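# Place a wired part from blue tray into orange fixture

## Task

Pick one wired component out of the blue tray and set it into a pocket of the orange fixture plate that is still empty, orienting it so its wired end faces whichever long edge of the plate lies closest to that pocket; when finished, neither arm may be in contact with any loose object.

## Robot and tools

ROBOT. Two arms, left_arm and right_arm, each with six joints and a gripper. The names do not match image sides. Camera cables resting on a part or fixture count as that arm touching it. Loose parts may get small random nudges.

FRAME. All hand positions and orientations are in the scene frame, in metres. The origin sits at table-top height, halfway between the two nominal arm bases. +z points up, +x points out across the table, and left_arm is on the +y side. The real bases are offset from nominal by a fixed amount; only a BASES line gives calibrated places. Reported hand poses can be wrong by a few centimetres, more when the arm is stretched far.

ROW LAYOUT. Every arm command is one row of 14 numbers, even if only one arm moves. The first 7 belong to left_arm and the next 7 to right_arm. Within each block, the six joints come in this fixed order: wrist roll, waist, wrist pitch, shoulder, elbow, wrist yaw. The seventh number is the gripper opening. Joint numbers are absolute target angles in radians, not offsets. The opening runs from -1 (closed) to +1 (fully open). Stated joint ranges are: waist -2.618 to 3.054, shoulder 0.000 to 3.142, elbow 0.000 to 3.142, wrist pitch -1.571 to 1.571, wrist yaw -1.571 to 1.571, wrist roll -2.094 to 2.094. The elbow's sign is flipped in everything you send and read, so in your numbers it spans -3.142 to 0. A real limit can differ from the stated one by up to 0.059 rad either way. A target more than 0.059 rad past a limit, and further out than the current angle, gets the call refused. A line saying "joint sent to its limit" means it was clipped to the real end. To keep a gripper unchanged, repeat its current command; a 0 is a half-open command, not 'no change'.

TOOLS.
execute_actions: actions is a list of actions. Each action is a table of up to 15 rows, one per 1/30 s step; a short table repeats its last row to fill 15 steps (0.5 s). An empty list just reports state. cameras picks images: omitted, null or ["all"] for all, [] for none; names are cam_high, cam_left_wrist, cam_right_wrist (each 896x504).
move: target is one 14-number row or a list of up to 15 rows, all absolute joint angles. All joints move in step, so grippers trace curves. Paths last at least 0.5 s, stop short if longer than 10 s, and do not avoid obstacles or the other arm. speed (rad/s, 0.01 to 12.57, default 0.5) caps the joint with the farthest to go; one value or one per target. blend (rad) rounds corners in a list; 0 stops at each. opening_speed (0.2 or more, per second on the -1..1 scale) ramps the gripper. Opening changes in later targets apply only on arrival. blocking=false returns after about 0.5 s while motion continues; a new move replaces a running one. The result adds a move: line: done (at rest within 0.035 rad), off_target, moving, held or fault, and maybe limits=held. Done does not mean no contact.
wait: seconds 0 to 10; arms hold their last command, a running move continues.
stop: brakes a running move; needs room.
zoom_image: camera and region [x0, y0, x1, y1] in pixels from the top-left corner, at most 504x504, on a camera included in the latest images.
finished_scene: scene is the current scene number; ends it irreversibly, so only call it when the part is seated and the arms are clear.

RESULT LINES. Joint positions and Joint velocities list each arm's joints in the same order, then the pad gap (m; 0.094 fully open). "within noise" means the arm is still. Joint targets shows what joints are being driven toward now; resend these to hold still. Tool commands shows the present gripper command. grip_measured is opening on the command scale, reading up to about 2.7 mm wide when empty; on a held part it reads somewhat narrower than the part, so it shows no clear stop at contact. grip_effort_nm is motor effort (negative closes), with offset and friction, not pad force. Joint torques include gravity, have offsets and noise; numbers 2, 4 and 5 wrap at ±28 N m. "joint command not followed" means the clearance check altered targets; it does not keep the grippers apart. MOTOR HOT appears at 75 °C; at 90 °C the arm folds and idles; at 100 °C it collapses. Holding loads, reaching far or pushing into unreachable poses heats motors.

MOTION LIMITS. Per step, each joint target stays within 0.339 rad of its measured angle (waist, shoulder, elbow) or 2.2 rad (wrist joints), and targets that would move a gripper more than 200 mm are scaled back, so big moves take several actions. Small changes may not start moving at all.

GRIPPER. Fingers point along the gripper's +z and close along its y. end_effector_position is between the pads, about 1 cm behind the tips. To grip firmly, command about 0.05 below the touch reading (0.11 or more for small or round parts). Close slowly on fragile parts. To release, command well above grip_measured.

AVOID. Dropping parts, releasing a moving part, fast impacts, hard presses into the table, fixture or other arm, closing one gripper on the other's fingers, and anything leaving the table. Approach slowly near contact; pressing harder comes from higher speed and from targets set deeper past the contact.

Each tool is called after "Request:" by a JSON object that holds its "api" and its "payload".

## Session

Request:
{"api": "execute_actions", "payload": {"actions": []}}

Request:
{"api": "zoom_image", "payload": {"camera": "cam_high", "region": [140, 230, 480, 440]}}

Scene clock: 0.00 s.
left_arm: end_effector_position=(+0.2103, +0.0888, +0.2578) grip_measured=+1.000 grip_effort_nm=n/a end_effector_quat_wxyz=(+0.521, +0.100, +0.846, -0.046) | right_arm: end_effector_position=(+0.3464, -0.1866, +0.3245) grip_measured=+1.000 grip_effort_nm=n/a end_effector_quat_wxyz=(+0.587, -0.051, +0.806, +0.050)
Joint names: [wrist roll, waist, wrist pitch, shoulder, elbow, wrist yaw]
Joint positions: left_arm=[-0.336 -0.903 -0.514 0.734 -0.662 -0.615 0.094] | right_arm=[0.106 0.434 -0.245 0.937 -0.861 0.254 0.094]
Joint velocities: within noise
Joint torques (N m): no reading
Heat: left arm: 25 °C; right arm: 29 °C.
Joint targets: left_arm=[-0.337 -0.903 -0.522 0.728 -0.668 -0.620] | right_arm=[0.105 0.434 -0.253 0.930 -0.868 0.255]
Tool commands: left_gripper/opening=+1.0 right_gripper/opening=+1.0

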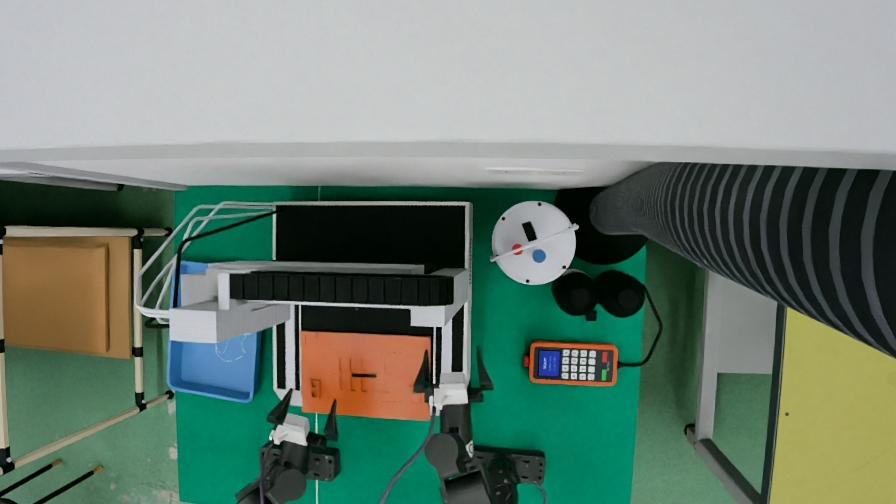

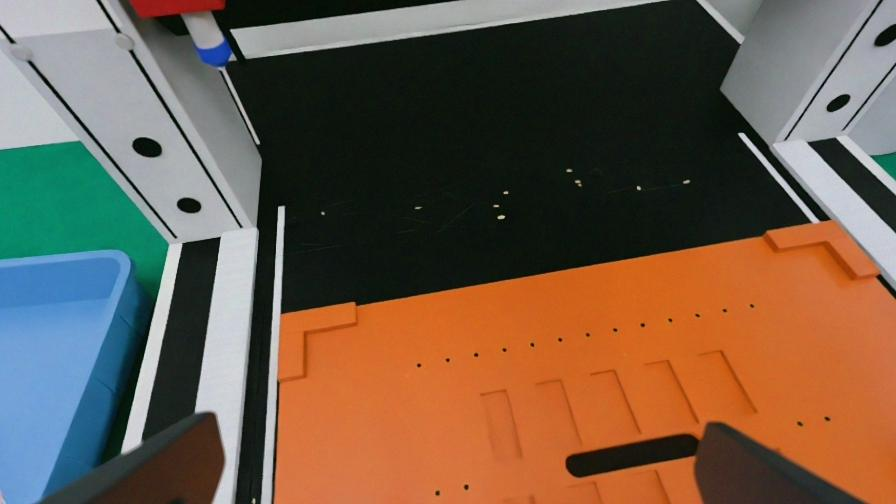

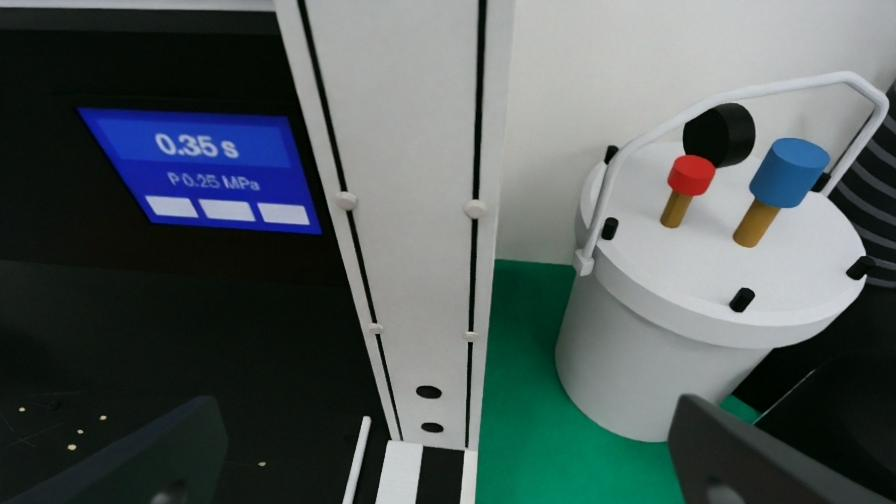

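Scaled by 1.482 from the camera's 896x504 image, which has a finer 1280x720 frame.

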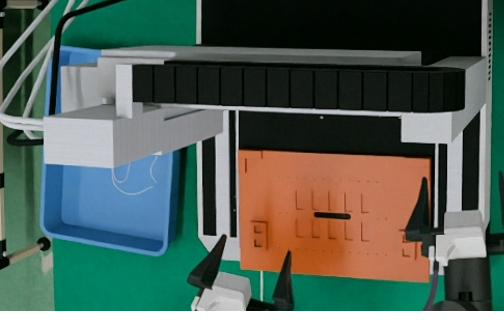

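Request:
{"api": "move", "payload": {"target": [[-0.04,0.4,-1.35,1.2,-1.2,-0.03,1,0.105,0.434,-0.253,0.93,-0.868,0.255,1],[-0.04,0.58,-1.468,1.838,-1.735,-0.03,1,0.105,0.434,-0.253,0.93,-0.868,0.255,1]], "speed": [1.0,0.6], "blend": 0.1, "cameras": ["cam_left_wrist","cam_high"]}}

Request:
{"api": "zoom_image", "payload": {"camera": "cam_high", "region": [160, 260, 280, 410]}}

Scene clock: 3.43 s.
left_arm: end_effector_position=(+0.2516, +0.4116, +0.1978) grip_measured=+1.000 grip_effort_nm=0.027 end_effector_quat_wxyz=(-0.005, -0.304, +0.952, +0.016) | right_arm: end_effector_position=(+0.3464, -0.1866, +0.3245) grip_measured=+1.000 grip_effort_nm=0.022 end_effector_quat_wxyz=(+0.587, -0.051, +0.806, +0.050)
Joint names: [wrist roll, waist, wrist pitch, shoulder, elbow, wrist yaw]
Joint positions: left_arm=[-0.047 0.577 -1.461 1.824 -1.712 -0.034 0.094] | right_arm=[0.106 0.434 -0.245 0.937 -0.861 0.254 0.094]
Joint velocities: within noise
Joint torques (N m): left_arm=[0.1 0.34 0.25 -7.05 -9.2 0.06] | right_arm=[0.02 -0.06 1.45 -2.82 -7.05 0.05]
Heat: left arm: 25 °C; right arm: 29 °C.
Joint targets: left_arm=[-0.040 0.580 -1.468 1.838 -1.735 -0.030] | right_arm=[0.105 0.434 -0.253 0.930 -0.868 0.255]
move: done
Images, in order (width x height): cam_high 896x504, cam_left_wrist 896x504.

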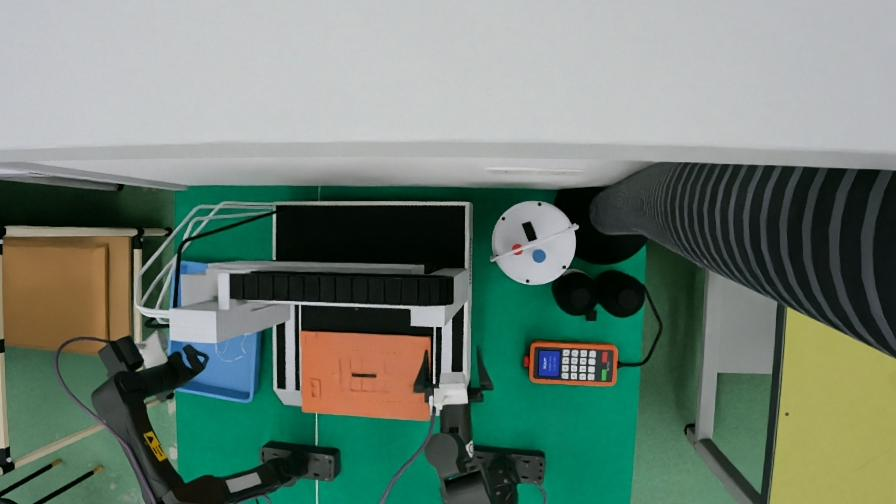

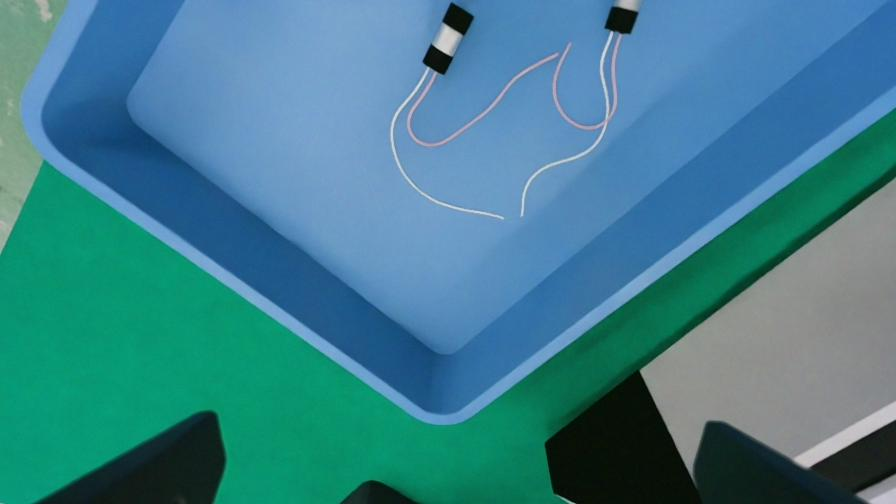

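Scaled by 3.360 from the camera's 896x504 image, which has a finer 1280x720 frame.

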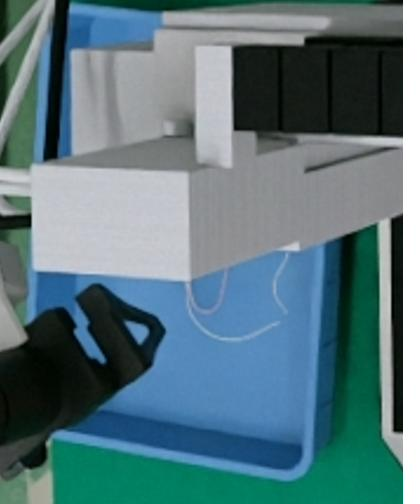

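Request:
{"api": "move", "payload": {"target": [-0.04,0.6,-0.7,1.2,-1.2,-0.03,1,0.105,0.434,-0.253,0.93,-0.868,0.255,1], "speed": 1.0, "cameras": ["cam_left_wrist","cam_high"]}}

Scene clock: 6.00 s.
left_arm: end_effector_position=(+0.2697, +0.4301, +0.3047) grip_measured=+1.000 grip_effort_nm=0.027 end_effector_quat_wxyz=(+0.399, -0.290, +0.860, +0.127) | right_arm: end_effector_position=(+0.3464, -0.1866, +0.3245) grip_measured=+1.000 grip_effort_nm=0.022 end_effector_quat_wxyz=(+0.587, -0.051, +0.806, +0.050)
Joint names: [wrist roll, waist, wrist pitch, shoulder, elbow, wrist yaw]
Joint positions: left_arm=[-0.047 0.593 -0.709 1.212 -1.214 -0.034 0.094] | right_arm=[0.106 0.434 -0.245 0.937 -0.861 0.254 0.094]
Joint velocities: within noise
Joint torques (N m): left_arm=[0.09 0.75 1.96 -4.6 -7.12 0.06] | right_arm=[0.02 -0.06 1.45 -2.84 -7.05 0.06]
Heat: left arm: 25 °C; right arm: 29 °C.
Joint targets: left_arm=[-0.040 0.600 -0.700 1.200 -1.200 -0.030] | right_arm=[0.105 0.434 -0.253 0.930 -0.868 0.255]
move: done
Images, in order (width x height): cam_high 896x504, cam_left_wrist 896x504.

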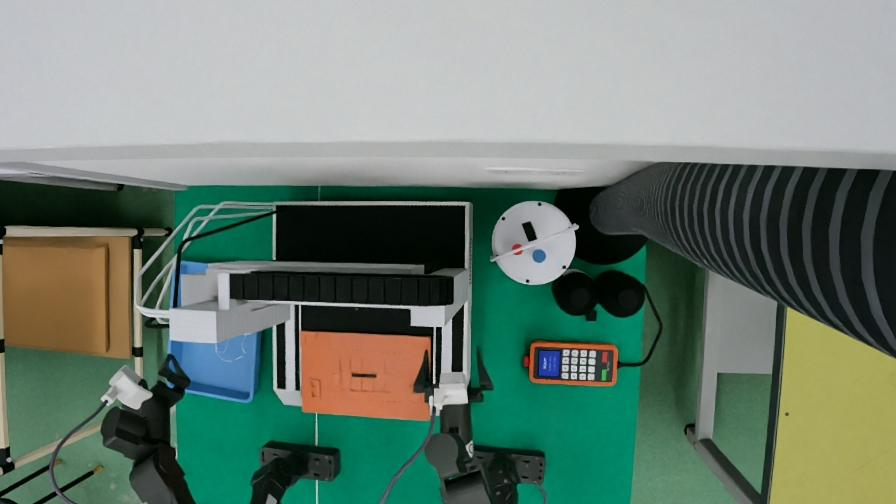

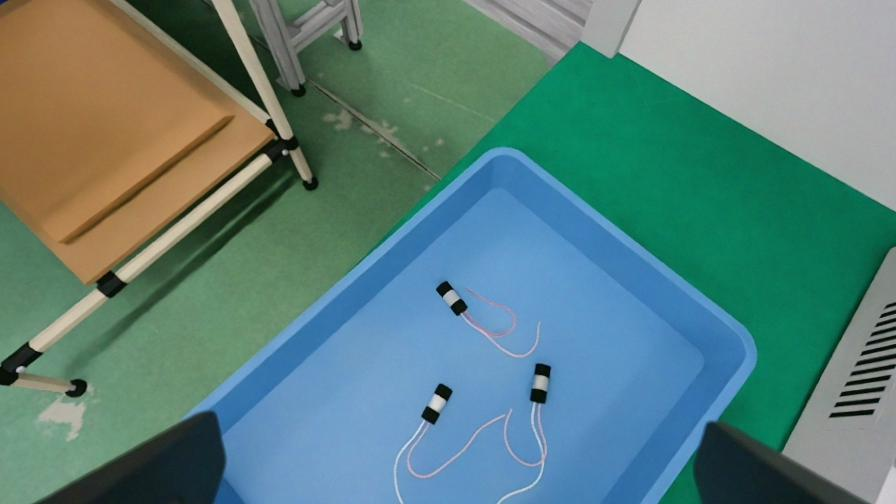

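Request:
{"api": "move", "payload": {"target": [[-0.18,0.42,-1.45,1.8,-1.85,-0.03,1,0.105,0.434,-0.253,0.93,-0.868,0.255,1],[-0.18,0.42,-1.371,2.24,-2.035,-0.03,1,0.105,0.434,-0.253,0.93,-0.868,0.255,1]], "speed": 0.8, "cameras": ["cam_left_wrist","cam_high"]}}

Scene clock: 8.67 s.
left_arm: end_effector_position=(+0.3612, +0.4037, +0.1263) grip_measured=+1.000 grip_effort_nm=0.022 end_effector_quat_wxyz=(-0.013, -0.290, +0.957, +0.015) | right_arm: end_effector_position=(+0.3464, -0.1866, +0.3245) grip_measured=+1.000 grip_effort_nm=0.017 end_effector_quat_wxyz=(+0.587, -0.051, +0.806, +0.050)
Joint names: [wrist roll, waist, wrist pitch, shoulder, elbow, wrist yaw]
Joint positions: left_arm=[-0.172 0.423 -1.38 2.226 -2.014 -0.032 0.094] | right_arm=[0.106 0.434 -0.245 0.937 -0.861 0.254 0.094]
Joint velocities: within noise
Joint torques (N m): left_arm=[-0.08 -0.27 0.32 -10.36 -9.05 0.04] | right_arm=[0.02 -0.06 1.45 -2.85 -7.05 0.05]
Heat: left arm: 25 °C; right arm: 29 °C.
Joint targets: left_arm=[-0.180 0.420 -1.371 2.240 -2.035 -0.030] | right_arm=[0.105 0.434 -0.253 0.930 -0.868 0.255]
move: done
Images, in order (width x height): cam_high 896x504, cam_left_wrist 896x504.

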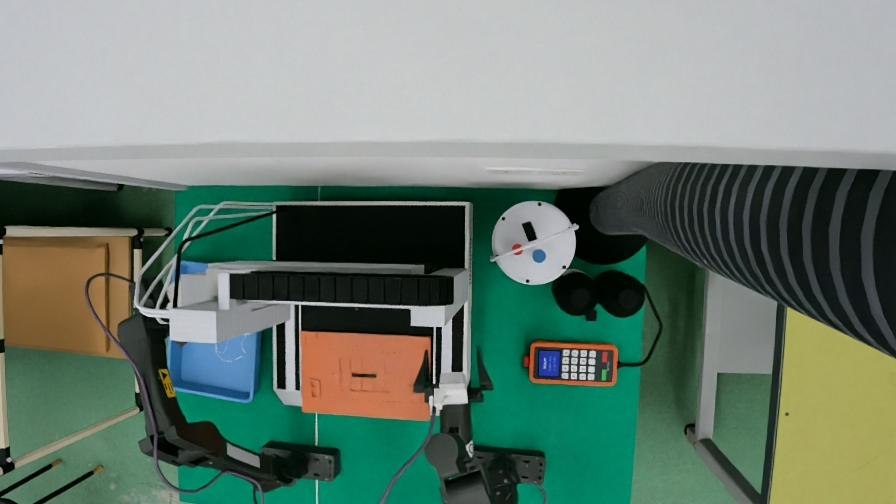

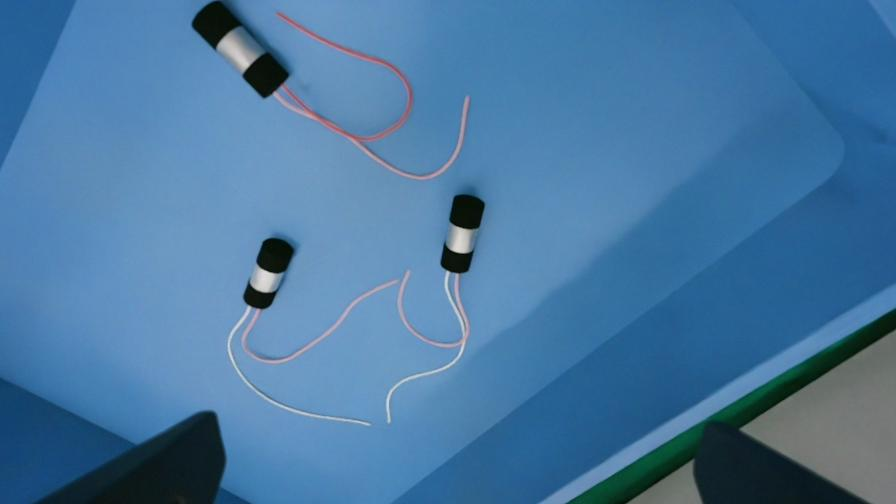

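Request:
{"api": "move", "payload": {"target": [-0.07,0.414,-1.05,2.228,-1.712,-0.03,0.3,0.105,0.434,-0.253,0.93,-0.868,0.255,1], "speed": 0.4, "cameras": ["cam_left_wrist"]}}

Scene clock: 10.47 s.
left_arm: end_effector_position=(+0.3584, +0.4025, +0.0529) grip_measured=+0.302 grip_effort_nm=-0.056 end_effector_quat_wxyz=(-0.002, -0.245, +0.969, +0.016) | right_arm: end_effector_position=(+0.3464, -0.1866, +0.3245) grip_measured=+1.000 grip_effort_nm=0.022 end_effector_quat_wxyz=(+0.587, -0.051, +0.806, +0.050)
Joint names: [wrist roll, waist, wrist pitch, shoulder, elbow, wrist yaw]
Joint positions: left_arm=[-0.078 0.423 -1.063 2.226 -1.72 -0.032 0.061] | right_arm=[0.106 0.434 -0.245 0.937 -0.861 0.254 0.094]
Joint velocities: within noise
Joint torques (N m): left_arm=[0.1 -0.84 0.42 -11.15 -6.19 0.04] | right_arm=[0.02 -0.06 1.45 -2.84 -7.05 0.05]
Heat: left arm: 26 °C; right arm: 29 °C.
Joint targets: left_arm=[-0.070 0.414 -1.050 2.228 -1.712 -0.030] | right_arm=[0.105 0.434 -0.253 0.930 -0.868 0.255]
move: done
Images, in order (width x height): cam_left_wrist 896x504.

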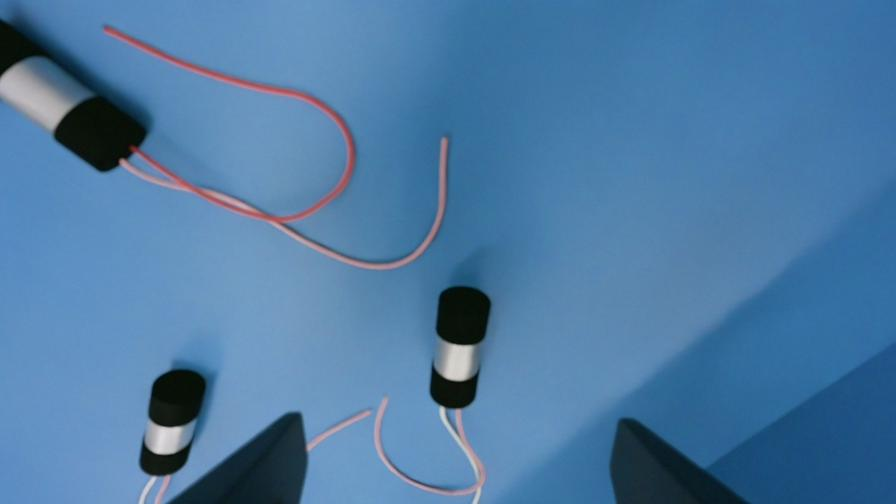

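Request:
{"api": "move", "payload": {"target": [0.006,0.408,-0.94,2.165,-1.565,-0.03,0.3,0.105,0.434,-0.253,0.93,-0.868,0.255,1], "speed": 0.3, "cameras": ["cam_left_wrist"]}}

Scene clock: 11.93 s.
left_arm: end_effector_position=(+0.3435, +0.3923, +0.0281) grip_measured=+0.302 grip_effort_nm=-0.056 end_effector_quat_wxyz=(-0.008, -0.204, +0.979, +0.015) | right_arm: end_effector_position=(+0.3464, -0.1866, +0.3245) grip_measured=+1.000 grip_effort_nm=0.022 end_effector_quat_wxyz=(+0.587, -0.051, +0.806, +0.050)
Joint names: [wrist roll, waist, wrist pitch, shoulder, elbow, wrist yaw]
Joint positions: left_arm=[-0.002 0.415 -0.954 2.202 -1.575 -0.032 0.061] | right_arm=[0.106 0.434 -0.245 0.937 -0.861 0.254 0.094]
Joint velocities: within noise
Joint torques (N m): left_arm=[0.12 -0.65 0.43 -13.96 -5.79 0.04] | right_arm=[0.01 -0.06 1.45 -2.82 -7.05 0.05]
Heat: left arm: 27 °C; right arm: 29 °C.
Joint targets: left_arm=[0.006 0.408 -0.940 2.165 -1.565 -0.030] | right_arm=[0.105 0.434 -0.253 0.930 -0.868 0.255]
move: off_target (left_arm); left_arm: the shoulder is farthest, 0.037 rad from its target
Images, in order (width x height): cam_left_wrist 896x504.

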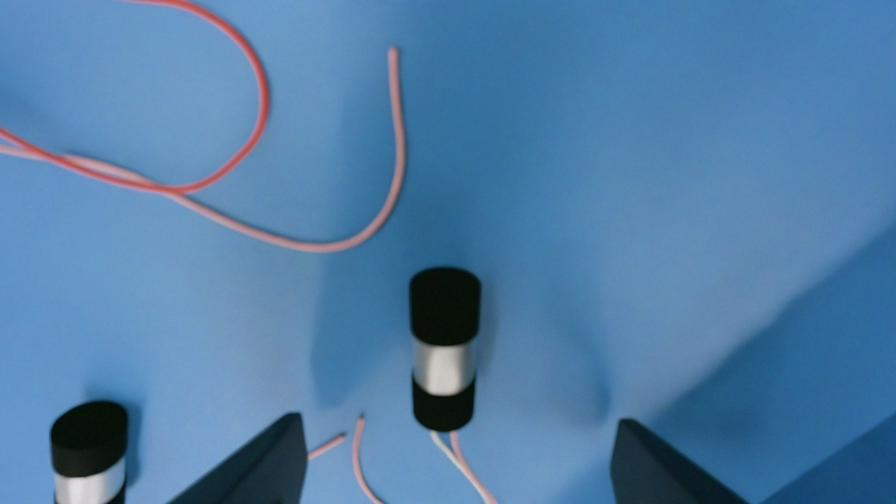

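Request:
{"api": "move", "payload": {"target": [0.01,0.428,-0.95,2.232,-1.622,-0.03,0.3,0.105,0.434,-0.253,0.93,-0.868,0.255,1], "speed": 0.15, "cameras": ["cam_left_wrist"]}}

Scene clock: 13.07 s.
left_arm: end_effector_position=(+0.3517, +0.3974, +0.0347) grip_measured=+0.302 grip_effort_nm=-0.056 end_effector_quat_wxyz=(+0.006, -0.204, +0.979, +0.018) | right_arm: end_effector_position=(+0.3464, -0.1866, +0.3245) grip_measured=+1.000 grip_effort_nm=0.017 end_effector_quat_wxyz=(+0.587, -0.051, +0.806, +0.050)
Joint names: [wrist roll, waist, wrist pitch, shoulder, elbow, wrist yaw]
Joint positions: left_arm=[0.002 0.419 -0.953 2.202 -1.603 -0.032 0.061] | right_arm=[0.106 0.434 -0.245 0.937 -0.861 0.254 0.094]
Joint velocities: within noise
Joint torques (N m): left_arm=[0.11 0.96 0.34 -8.65 -8.55 0.04] | right_arm=[0.02 -0.05 1.45 -2.84 -7.05 0.05]
Heat: left arm: 27 °C; right arm: 29 °C.
Joint targets: left_arm=[0.010 0.428 -0.950 2.232 -1.622 -0.030] | right_arm=[0.105 0.434 -0.253 0.930 -0.868 0.255]
move: done
Images, in order (width x height): cam_left_wrist 896x504.

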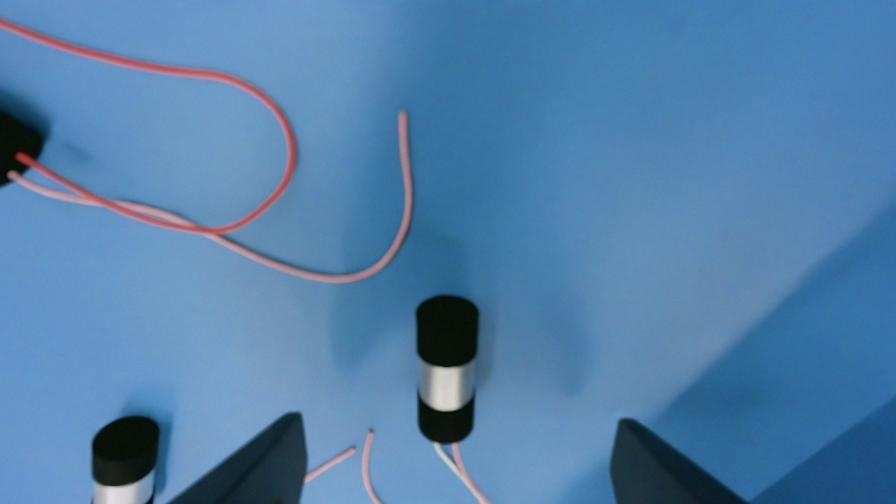

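Request:
{"api": "move", "payload": {"target": [0.01,0.432,-0.918,2.25,-1.562,-0.03,0.3,0.105,0.434,-0.253,0.93,-0.868,0.255,1], "speed": 0.12, "cameras": ["cam_left_wrist"]}}

Scene clock: 14.10 s.
left_arm: end_effector_position=(+0.3465, +0.3972, +0.0228) grip_measured=+0.301 grip_effort_nm=-0.046 end_effector_quat_wxyz=(-0.003, -0.207, +0.978, +0.014) | right_arm: end_effector_position=(+0.3464, -0.1866, +0.3245) grip_measured=+1.000 grip_effort_nm=0.012 end_effector_quat_wxyz=(+0.587, -0.051, +0.806, +0.050)
Joint names: [wrist roll, waist, wrist pitch, shoulder, elbow, wrist yaw]
Joint positions: left_arm=[0.003 0.425 -0.933 2.218 -1.58 -0.028 0.061] | right_arm=[0.106 0.434 -0.245 0.937 -0.861 0.254 0.094]
Joint velocities: within noise
Joint torques (N m): left_arm=[0.09 0.72 0.44 -8.49 -5.08 0] | right_arm=[0.02 -0.05 1.45 -2.84 -7.05 0.05]
Heat: left arm: 27 °C; right arm: 29 °C.
Joint targets: left_arm=[0.010 0.432 -0.918 2.250 -1.562 -0.030] | right_arm=[0.105 0.434 -0.253 0.930 -0.868 0.255]
move: done
Images, in order (width x height): cam_left_wrist 896x504.

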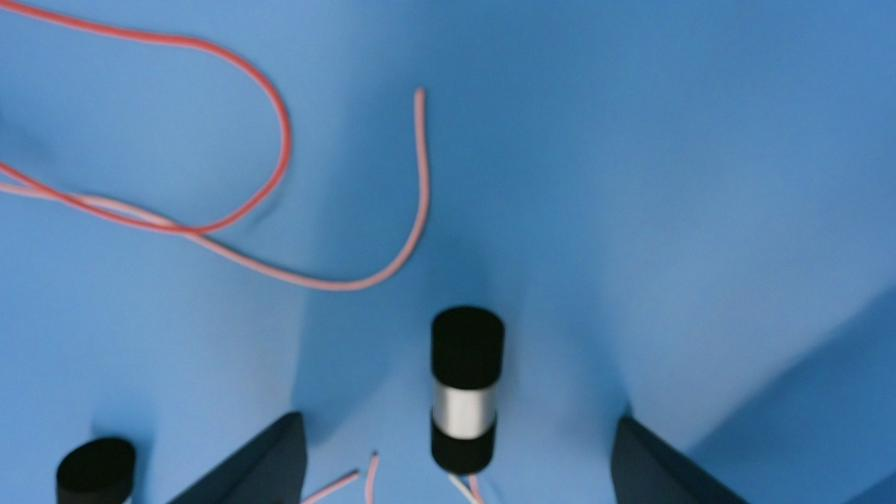

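Request:
{"api": "move", "payload": {"target": [0.01,0.428,-0.952,2.274,-1.65,-0.03,0.3,0.105,0.434,-0.253,0.93,-0.868,0.255,1], "speed": 0.12, "cameras": ["cam_left_wrist"]}}

Scene clock: 15.47 s.
left_arm: end_effector_position=(+0.3548, +0.4009, +0.0237) grip_measured=+0.301 grip_effort_nm=-0.046 end_effector_quat_wxyz=(+0.000, -0.206, +0.978, +0.014) | right_arm: end_effector_position=(+0.3464, -0.1866, +0.3245) grip_measured=+1.000 grip_effort_nm=0.027 end_effector_quat_wxyz=(+0.587, -0.051, +0.806, +0.050)
Joint names: [wrist roll, waist, wrist pitch, shoulder, elbow, wrist yaw]
Joint positions: left_arm=[0.004 0.425 -0.949 2.244 -1.628 -0.028 0.061] | right_arm=[0.106 0.434 -0.245 0.937 -0.861 0.254 0.094]
Joint velocities: within noise
Joint torques (N m): left_arm=[0.07 0.34 0.25 -8.92 -8.75 -0.01] | right_arm=[0.01 -0.06 1.45 -2.84 -7.06 0.05]
Heat: left arm: 27 °C; right arm: 29 °C.
Joint targets: left_arm=[0.010 0.428 -0.952 2.274 -1.650 -0.030] | right_arm=[0.105 0.434 -0.253 0.930 -0.868 0.255]
move: done
Images, in order (width x height): cam_left_wrist 896x504.

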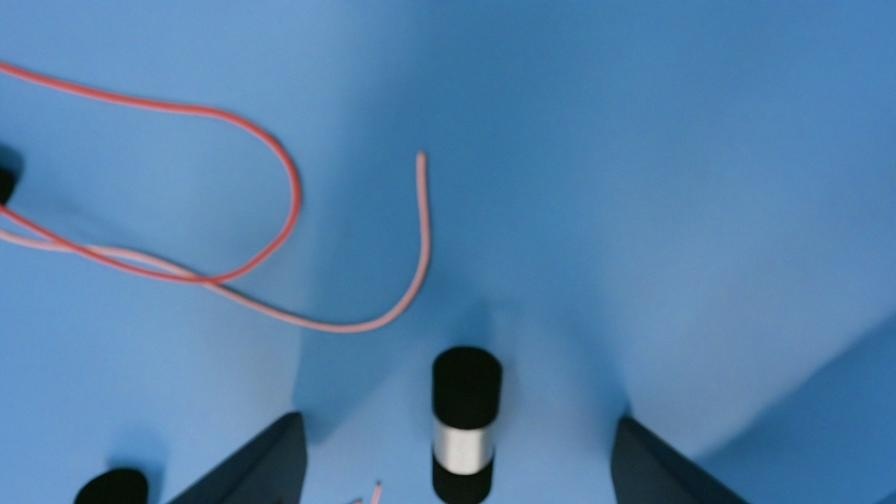

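Request:
{"api": "move", "payload": {"target": [0.005,0.426,-0.945,2.262,-1.642,-0.03,-0.9,0.105,0.434,-0.253,0.93,-0.868,0.255,1], "speed": 0.12, "opening_speed": 0.7, "cameras": ["cam_left_wrist"]}}

Scene clock: 17.50 s.
left_arm: end_effector_position=(+0.3548, +0.4009, +0.0237) grip_measured=-0.811 grip_effort_nm=-0.989 end_effector_quat_wxyz=(+0.000, -0.206, +0.978, +0.014) | right_arm: end_effector_position=(+0.3464, -0.1866, +0.3245) grip_measured=+1.000 grip_effort_nm=0.022 end_effector_quat_wxyz=(+0.587, -0.051, +0.806, +0.050)
Joint names: [wrist roll, waist, wrist pitch, shoulder, elbow, wrist yaw]
Joint positions: left_arm=[0.004 0.425 -0.949 2.244 -1.628 -0.028 0.009] | right_arm=[0.106 0.434 -0.245 0.937 -0.861 0.254 0.094]
Joint velocities: within noise
Joint torques (N m): left_arm=[0.03 0.13 0.33 -9.84 -7.97 -0.01] | right_arm=[0.01 -0.06 1.45 -2.84 -7.05 0.05]
Heat: left arm: 27 °C; right arm: 29 °C.
Joint targets: left_arm=[0.005 0.426 -0.945 2.262 -1.642 -0.030] | right_arm=[0.105 0.434 -0.253 0.930 -0.868 0.255]
move: done
Images, in order (width x height): cam_left_wrist 896x504.

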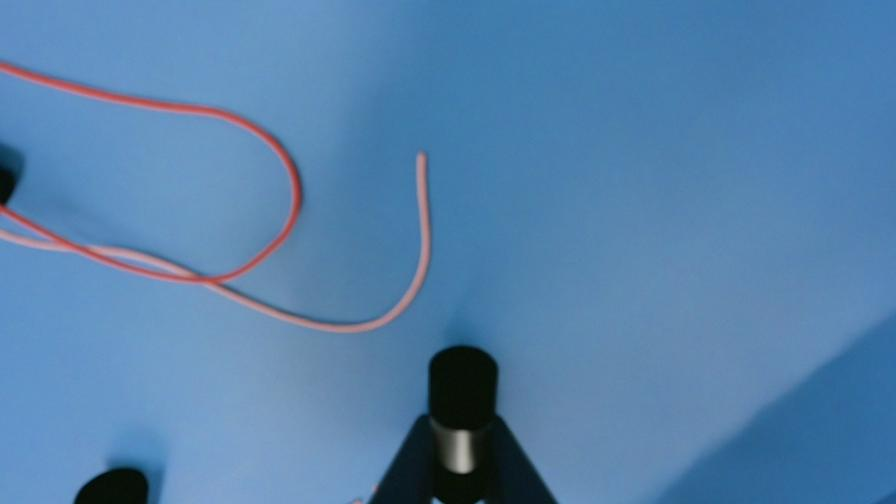

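Request:
{"api": "move", "payload": {"target": [[0.005,0.426,-1.4,2.24,-2.1,-0.03,-0.9,0.105,0.434,-0.253,0.93,-0.868,0.255,1],[0.0,0.426,-1.52,1.45,-1.45,-0.03,-0.9,0.105,0.434,-0.253,0.93,-0.868,0.255,1],[-0.555,-0.643,-1.5,1.45,-1.42,-0.025,-0.9,0.105,0.434,-0.253,0.93,-0.868,0.255,1],[-0.555,-0.643,-1.297,1.58,-1.29,-0.025,-0.9,0.105,0.434,-0.253,0.93,-0.868,0.255,1]], "cameras": ["cam_left_wrist","cam_high"], "speed": [0.5,0.7,0.8,0.4], "blend": 0.05}}

Scene clock: 22.53 s.
left_arm: end_effector_position=(+0.1908, +0.0657, +0.1654) grip_measured=-0.813 grip_effort_nm=-1.009 end_effector_quat_wxyz=(+0.001, +0.050, +0.999, +0.012) | right_arm: end_effector_position=(+0.3464, -0.1866, +0.3245) grip_measured=+1.000 grip_effort_nm=0.022 end_effector_quat_wxyz=(+0.587, -0.051, +0.806, +0.050)
Joint names: [wrist roll, waist, wrist pitch, shoulder, elbow, wrist yaw]
Joint positions: left_arm=[-0.547 -0.641 -1.309 1.572 -1.298 -0.021 0.009] | right_arm=[0.106 0.434 -0.245 0.937 -0.861 0.254 0.094]
Joint velocities: within noise
Joint torques (N m): left_arm=[-0.07 -0.16 0.35 -5.2 -6.43 -0.01] | right_arm=[0.02 -0.06 1.45 -2.84 -7.05 0.05]
Heat: left arm: 28 °C; right arm: 29 °C.
Joint targets: left_arm=[-0.555 -0.643 -1.297 1.580 -1.290 -0.025] | right_arm=[0.105 0.434 -0.253 0.930 -0.868 0.255]
move: done
Images, in order (width x height): cam_high 896x504, cam_left_wrist 896x504.

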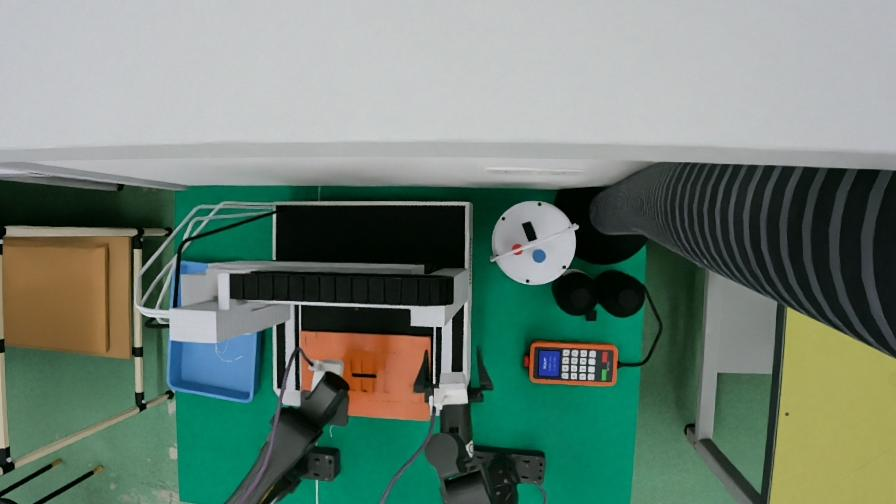

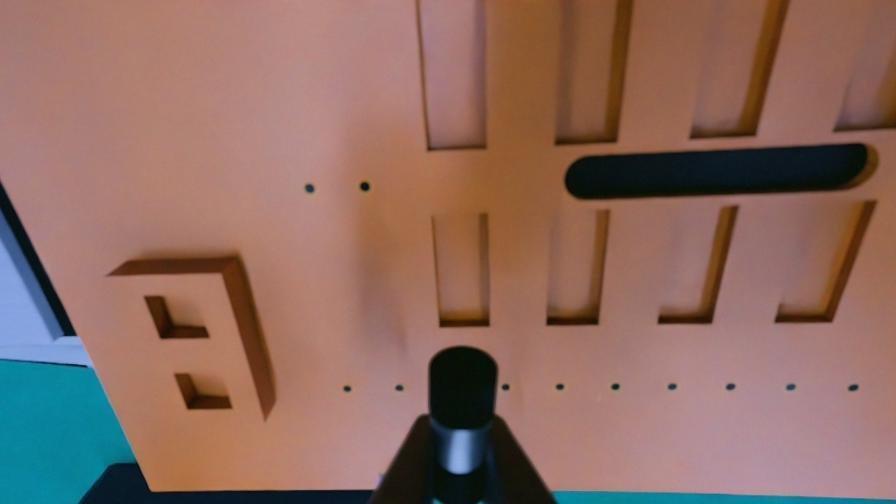

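Request:
{"api": "move", "payload": {"target": [-0.523,-0.598,-1.217,1.64,-1.27,-0.025,-0.9,0.105,0.434,-0.253,0.93,-0.868,0.255,1], "cameras": ["cam_left_wrist"], "speed": 0.2}}

Scene clock: 25.90 s.
left_arm: end_effector_position=(+0.2090, +0.0655, +0.1468) grip_measured=-0.813 grip_effort_nm=-1.018 end_effector_quat_wxyz=(+0.004, +0.039, +0.999, +0.010) | right_arm: end_effector_position=(+0.3464, -0.1866, +0.3245) grip_measured=+1.000 grip_effort_nm=0.022 end_effector_quat_wxyz=(+0.587, -0.051, +0.806, +0.050)
Joint names: [wrist roll, waist, wrist pitch, shoulder, elbow, wrist yaw]
Joint positions: left_arm=[-0.531 -0.603 -1.229 1.626 -1.28 -0.021 0.009] | right_arm=[0.106 0.434 -0.245 0.937 -0.861 0.254 0.094]
Joint velocities: within noise
Joint torques (N m): left_arm=[0.12 0.58 0.36 -5.29 -6.2 -0.02] | right_arm=[0.01 -0.06 1.45 -2.84 -7.06 0.05]
Heat: left arm: 27 °C; right arm: 29 °C.
Joint targets: left_arm=[-0.523 -0.598 -1.217 1.640 -1.270 -0.025] | right_arm=[0.105 0.434 -0.253 0.930 -0.868 0.255]
move: done
Images, in order (width x height): cam_left_wrist 896x504.

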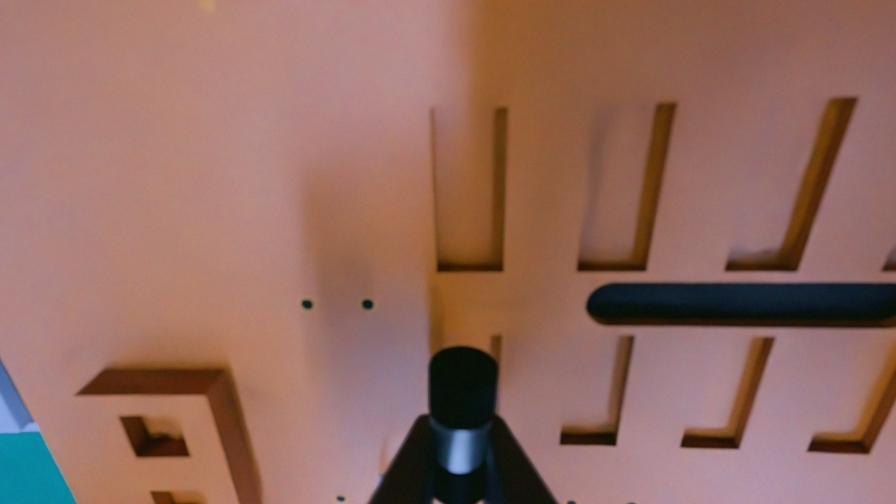

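Request:
{"api": "move", "payload": {"target": [-0.513,-0.612,-1.195,1.622,-1.247,-0.025,-0.9,0.105,0.434,-0.253,0.93,-0.868,0.255,1], "cameras": ["cam_left_wrist"], "speed": 0.12}}

Scene clock: 27.07 s.
left_arm: end_effector_position=(+0.2085, +0.0658, +0.1414) grip_measured=-0.813 grip_effort_nm=-1.004 end_effector_quat_wxyz=(+0.004, +0.044, +0.999, +0.010) | right_arm: end_effector_position=(+0.3464, -0.1866, +0.3245) grip_measured=+1.000 grip_effort_nm=0.032 end_effector_quat_wxyz=(+0.587, -0.051, +0.806, +0.050)
Joint names: [wrist roll, waist, wrist pitch, shoulder, elbow, wrist yaw]
Joint positions: left_arm=[-0.521 -0.603 -1.207 1.626 -1.258 -0.021 0.009] | right_arm=[0.106 0.434 -0.245 0.937 -0.861 0.254 0.094]
Joint velocities: within noise
Joint torques (N m): left_arm=[0.09 -0.83 0.42 -6.67 -6.06 -0.02] | right_arm=[0.02 -0.06 1.45 -2.84 -7.06 0.05]
Heat: left arm: 27 °C; right arm: 29 °C.
Joint targets: left_arm=[-0.513 -0.612 -1.195 1.622 -1.247 -0.025] | right_arm=[0.105 0.434 -0.253 0.930 -0.868 0.255]
move: done
Images, in order (width x height): cam_left_wrist 896x504.

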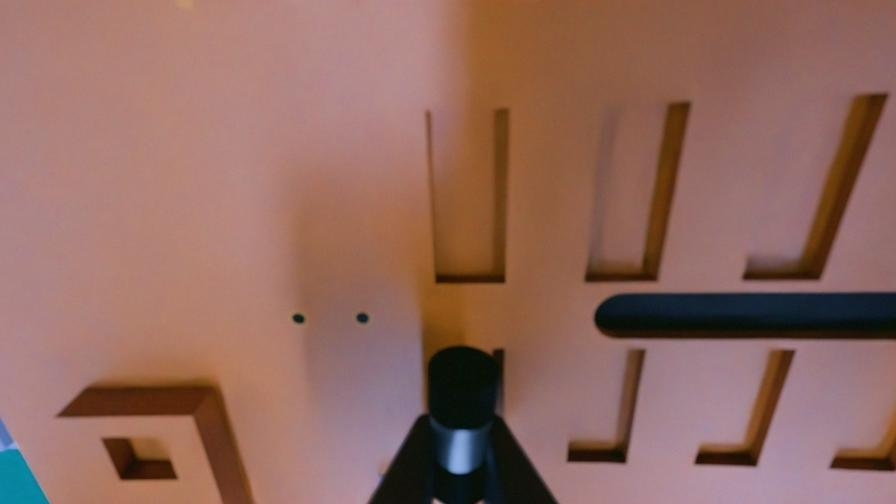

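Request:
{"api": "move", "payload": {"target": [-0.513,-0.617,-1.18,1.6,-1.226,-0.025,-0.9,0.105,0.434,-0.253,0.93,-0.868,0.255,1], "cameras": ["cam_left_wrist"], "speed": 0.1}}

Scene clock: 28.13 s.
left_arm: end_effector_position=(+0.2061, +0.0656, +0.1374) grip_measured=-0.813 grip_effort_nm=-1.004 end_effector_quat_wxyz=(+0.003, +0.047, +0.999, +0.011) | right_arm: end_effector_position=(+0.3464, -0.1866, +0.3245) grip_measured=+1.000 grip_effort_nm=0.027 end_effector_quat_wxyz=(+0.587, -0.051, +0.806, +0.050)
Joint names: [wrist roll, waist, wrist pitch, shoulder, elbow, wrist yaw]
Joint positions: left_arm=[-0.52 -0.609 -1.194 1.624 -1.24 -0.021 0.009] | right_arm=[0.106 0.434 -0.245 0.937 -0.861 0.254 0.094]
Joint velocities: within noise
Joint torques (N m): left_arm=[0.09 -0.77 0.42 -8.29 -5.82 -0.01] | right_arm=[0.01 -0.06 1.45 -2.84 -7.06 0.05]
Heat: left arm: 27 °C; right arm: 29 °C.
Joint targets: left_arm=[-0.513 -0.617 -1.180 1.600 -1.226 -0.025] | right_arm=[0.105 0.434 -0.253 0.930 -0.868 0.255]
move: done
Images, in order (width x height): cam_left_wrist 896x504.

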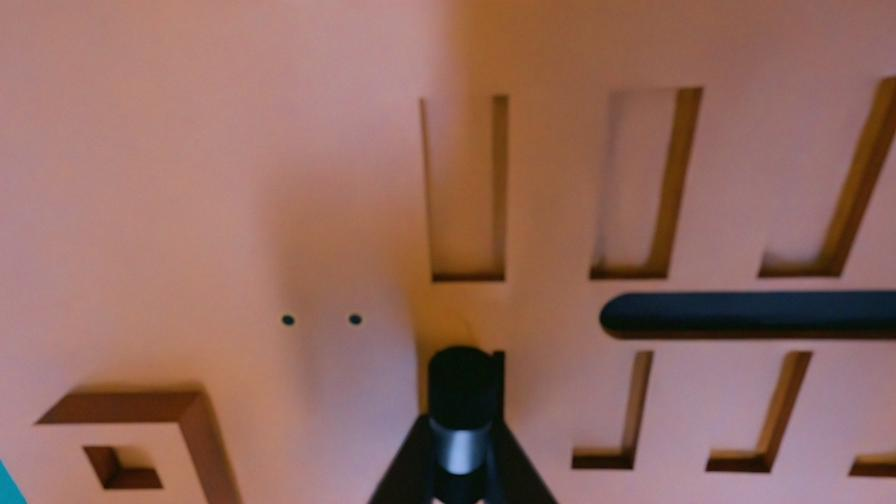

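Request:
{"api": "move", "payload": {"target": [-0.517,-0.622,-1.175,1.602,-1.216,-0.025,-0.9,0.105,0.434,-0.253,0.93,-0.868,0.255,1], "cameras": ["cam_left_wrist"], "speed": 0.1}}

Scene clock: 29.00 s.
left_arm: end_effector_position=(+0.2058, +0.0654, +0.1370) grip_measured=-0.813 grip_effort_nm=-1.013 end_effector_quat_wxyz=(+0.005, +0.049, +0.999, +0.011) | right_arm: end_effector_position=(+0.3464, -0.1866, +0.3245) grip_measured=+1.000 grip_effort_nm=0.027 end_effector_quat_wxyz=(+0.587, -0.051, +0.806, +0.050)
Joint names: [wrist roll, waist, wrist pitch, shoulder, elbow, wrist yaw]
Joint positions: left_arm=[-0.52 -0.612 -1.188 1.62 -1.234 -0.025 0.009] | right_arm=[0.106 0.434 -0.245 0.937 -0.861 0.254 0.094]
Joint velocities: within noise
Joint torques (N m): left_arm=[0.06 -0.76 0.41 -7.75 -5.45 0.01] | right_arm=[0.01 -0.06 1.45 -2.85 -7.05 0.05]
Heat: left arm: 27 °C; right arm: 29 °C.
Joint targets: left_arm=[-0.517 -0.622 -1.175 1.602 -1.216 -0.025] | right_arm=[0.105 0.434 -0.253 0.930 -0.868 0.255]
move: done
Images, in order (width x height): cam_left_wrist 896x504.

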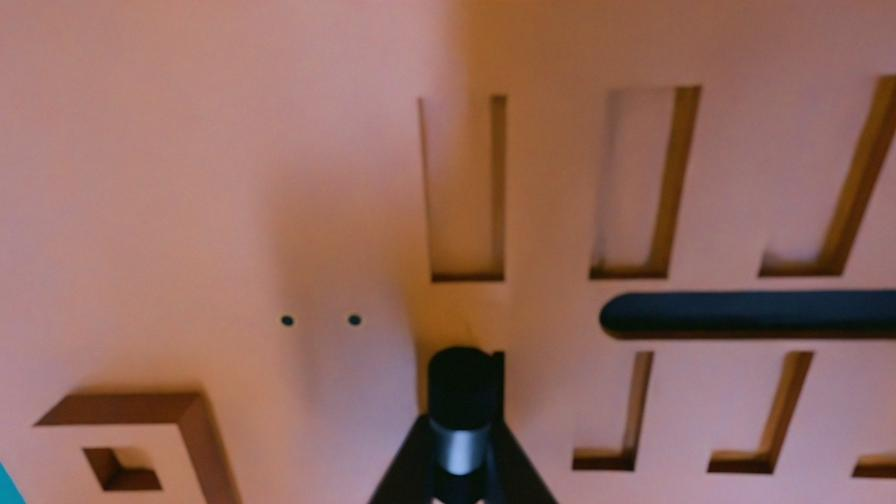

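Request:
{"api": "move", "payload": {"target": [[-0.53,-0.61,-1.2,1.602,-1.262,-0.025,-0.9,0.105,0.434,-0.253,0.93,-0.868,0.255,1],[-0.53,-0.628,-1.18,1.59,-1.222,-0.025,-0.9,0.105,0.434,-0.253,0.93,-0.868,0.255,1]], "cameras": ["cam_left_wrist"], "speed": 0.1}}

Scene clock: 30.47 s.
left_arm: end_effector_position=(+0.2040, +0.0637, +0.1377) grip_measured=-0.813 grip_effort_nm=-1.013 end_effector_quat_wxyz=(+0.006, +0.052, +0.999, +0.011) | right_arm: end_effector_position=(+0.3464, -0.1866, +0.3245) grip_measured=+1.000 grip_effort_nm=0.017 end_effector_quat_wxyz=(+0.587, -0.051, +0.806, +0.050)
Joint names: [wrist roll, waist, wrist pitch, shoulder, elbow, wrist yaw]
Joint positions: left_arm=[-0.522 -0.621 -1.19 1.617 -1.234 -0.025 0.009] | right_arm=[0.106 0.434 -0.245 0.937 -0.861 0.254 0.094]
Joint velocities: within noise
Joint torques (N m): left_arm=[-0.07 -0.64 0.38 -8.53 -5.85 0.02] | right_arm=[0.02 -0.06 1.45 -2.84 -7.05 0.05]
Heat: left arm: 27 °C; right arm: 29 °C.
Joint targets: left_arm=[-0.530 -0.628 -1.180 1.590 -1.222 -0.025] | right_arm=[0.105 0.434 -0.253 0.930 -0.868 0.255]
move: done
Images, in order (width x height): cam_left_wrist 896x504.

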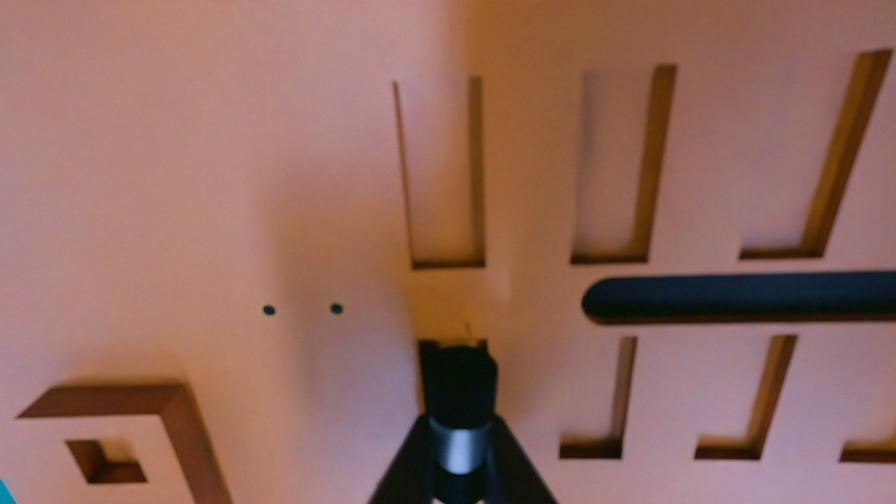

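Request:
{"api": "move", "payload": {"target": [[-0.53,-0.6125,-1.2,1.59,-1.25,-0.025,-0.9,0.105,0.434,-0.253,0.93,-0.868,0.255,1],[-0.52,-0.606,-1.18,1.593,-1.222,-0.025,-0.9,0.105,0.434,-0.253,0.93,-0.868,0.255,1]], "cameras": ["cam_left_wrist"], "speed": 0.1}}

Scene clock: 31.43 s.
left_arm: end_effector_position=(+0.2051, +0.0656, +0.1377) grip_measured=-0.813 grip_effort_nm=-1.004 end_effector_quat_wxyz=(+0.005, +0.048, +0.999, +0.011) | right_arm: end_effector_position=(+0.3464, -0.1866, +0.3245) grip_measured=+1.000 grip_effort_nm=0.022 end_effector_quat_wxyz=(+0.587, -0.051, +0.806, +0.050)
Joint names: [wrist roll, waist, wrist pitch, shoulder, elbow, wrist yaw]
Joint positions: left_arm=[-0.522 -0.613 -1.191 1.617 -1.234 -0.025 0.009] | right_arm=[0.106 0.434 -0.245 0.937 -0.861 0.254 0.094]
Joint velocities: within noise
Joint torques (N m): left_arm=[0.04 0.72 0.4 -8.27 -6.04 0.02] | right_arm=[0.02 -0.06 1.45 -2.84 -7.05 0.05]
Heat: left arm: 27 °C; right arm: 29 °C.
Joint targets: left_arm=[-0.520 -0.606 -1.180 1.593 -1.222 -0.025] | right_arm=[0.105 0.434 -0.253 0.930 -0.868 0.255]
move: done
Images, in order (width x height): cam_left_wrist 896x504.

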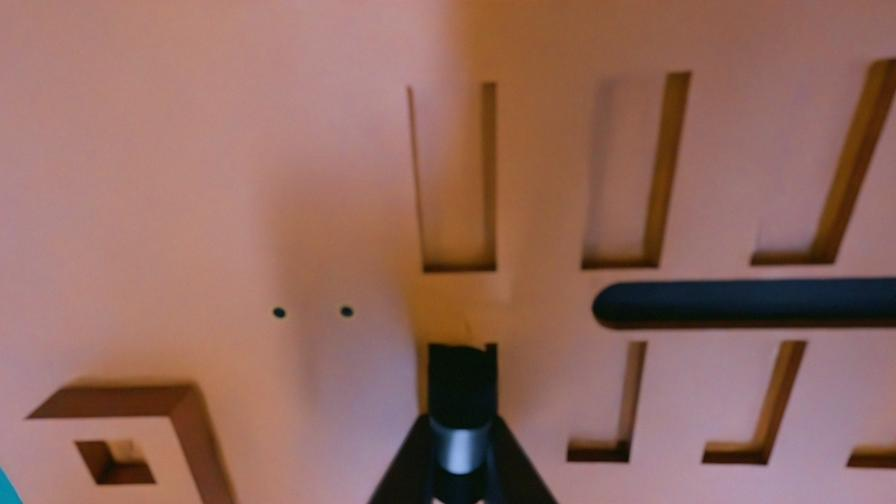

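Request:
{"api": "move", "payload": {"target": [[-0.52,-0.606,-1.175,1.603,-1.208,-0.025,-0.9,0.105,0.434,-0.253,0.93,-0.868,0.255,1],[-0.52,-0.609,-1.18,1.6,-1.212,-0.025,-0.3,0.105,0.434,-0.253,0.93,-0.868,0.255,1],[-0.525,-0.612,-1.29,1.58,-1.32,-0.025,-0.3,0.105,0.434,-0.253,0.93,-0.868,0.255,1]], "cameras": ["cam_left_wrist"], "speed": [0.1,0.1,0.15], "opening_speed": 0.3}}

Request:
{"api": "zoom_image", "payload": {"camera": "cam_left_wrist", "region": [380, 230, 640, 430]}}

Scene clock: 36.00 s.
left_arm: end_effector_position=(+0.2021, +0.0695, +0.1575) grip_measured=-0.301 grip_effort_nm=0.095 end_effector_quat_wxyz=(+0.000, +0.046, +0.999, +0.015) | right_arm: end_effector_position=(+0.3464, -0.1866, +0.3245) grip_measured=+1.000 grip_effort_nm=0.017 end_effector_quat_wxyz=(+0.587, -0.051, +0.806, +0.050)
Joint names: [wrist roll, waist, wrist pitch, shoulder, elbow, wrist yaw]
Joint positions: left_arm=[-0.522 -0.609 -1.282 1.604 -1.299 -0.026 0.033] | right_arm=[0.106 0.434 -0.245 0.937 -0.861 0.254 0.094]
Joint velocities: within noise
Joint torques (N m): left_arm=[-0.01 -0.28 0.14 -8.14 -9.02 0.03] | right_arm=[0.01 -0.08 1.45 -2.84 -7.05 0.05]
Heat: left arm: 27 °C; right arm: 29 °C.
Joint targets: left_arm=[-0.525 -0.612 -1.290 1.580 -1.320 -0.025] | right_arm=[0.105 0.434 -0.253 0.930 -0.868 0.255]
move: done
Images, in order (width x height): cam_left_wrist 896x504.

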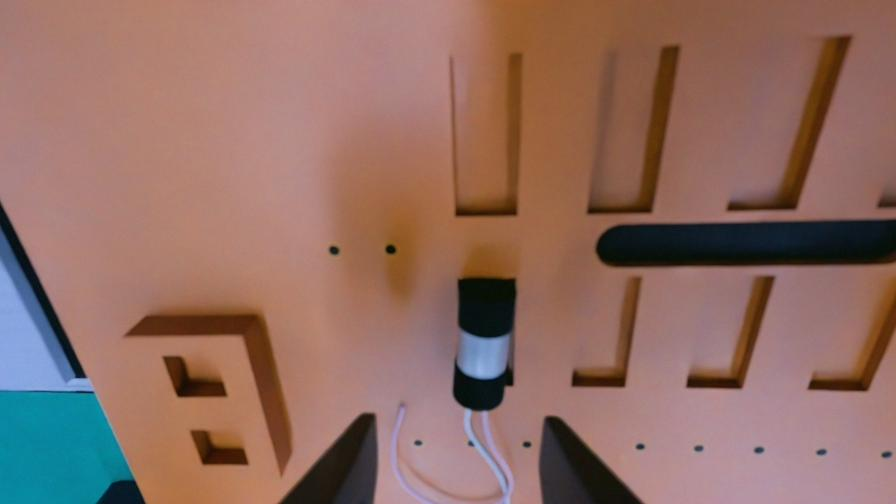

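Scaled by 1.938 from the camera's 896x504 image, which has a finer 1280x720 frame.

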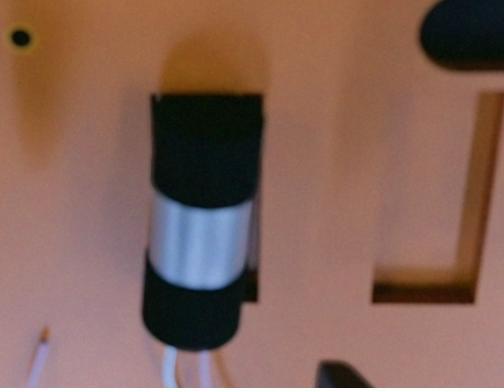

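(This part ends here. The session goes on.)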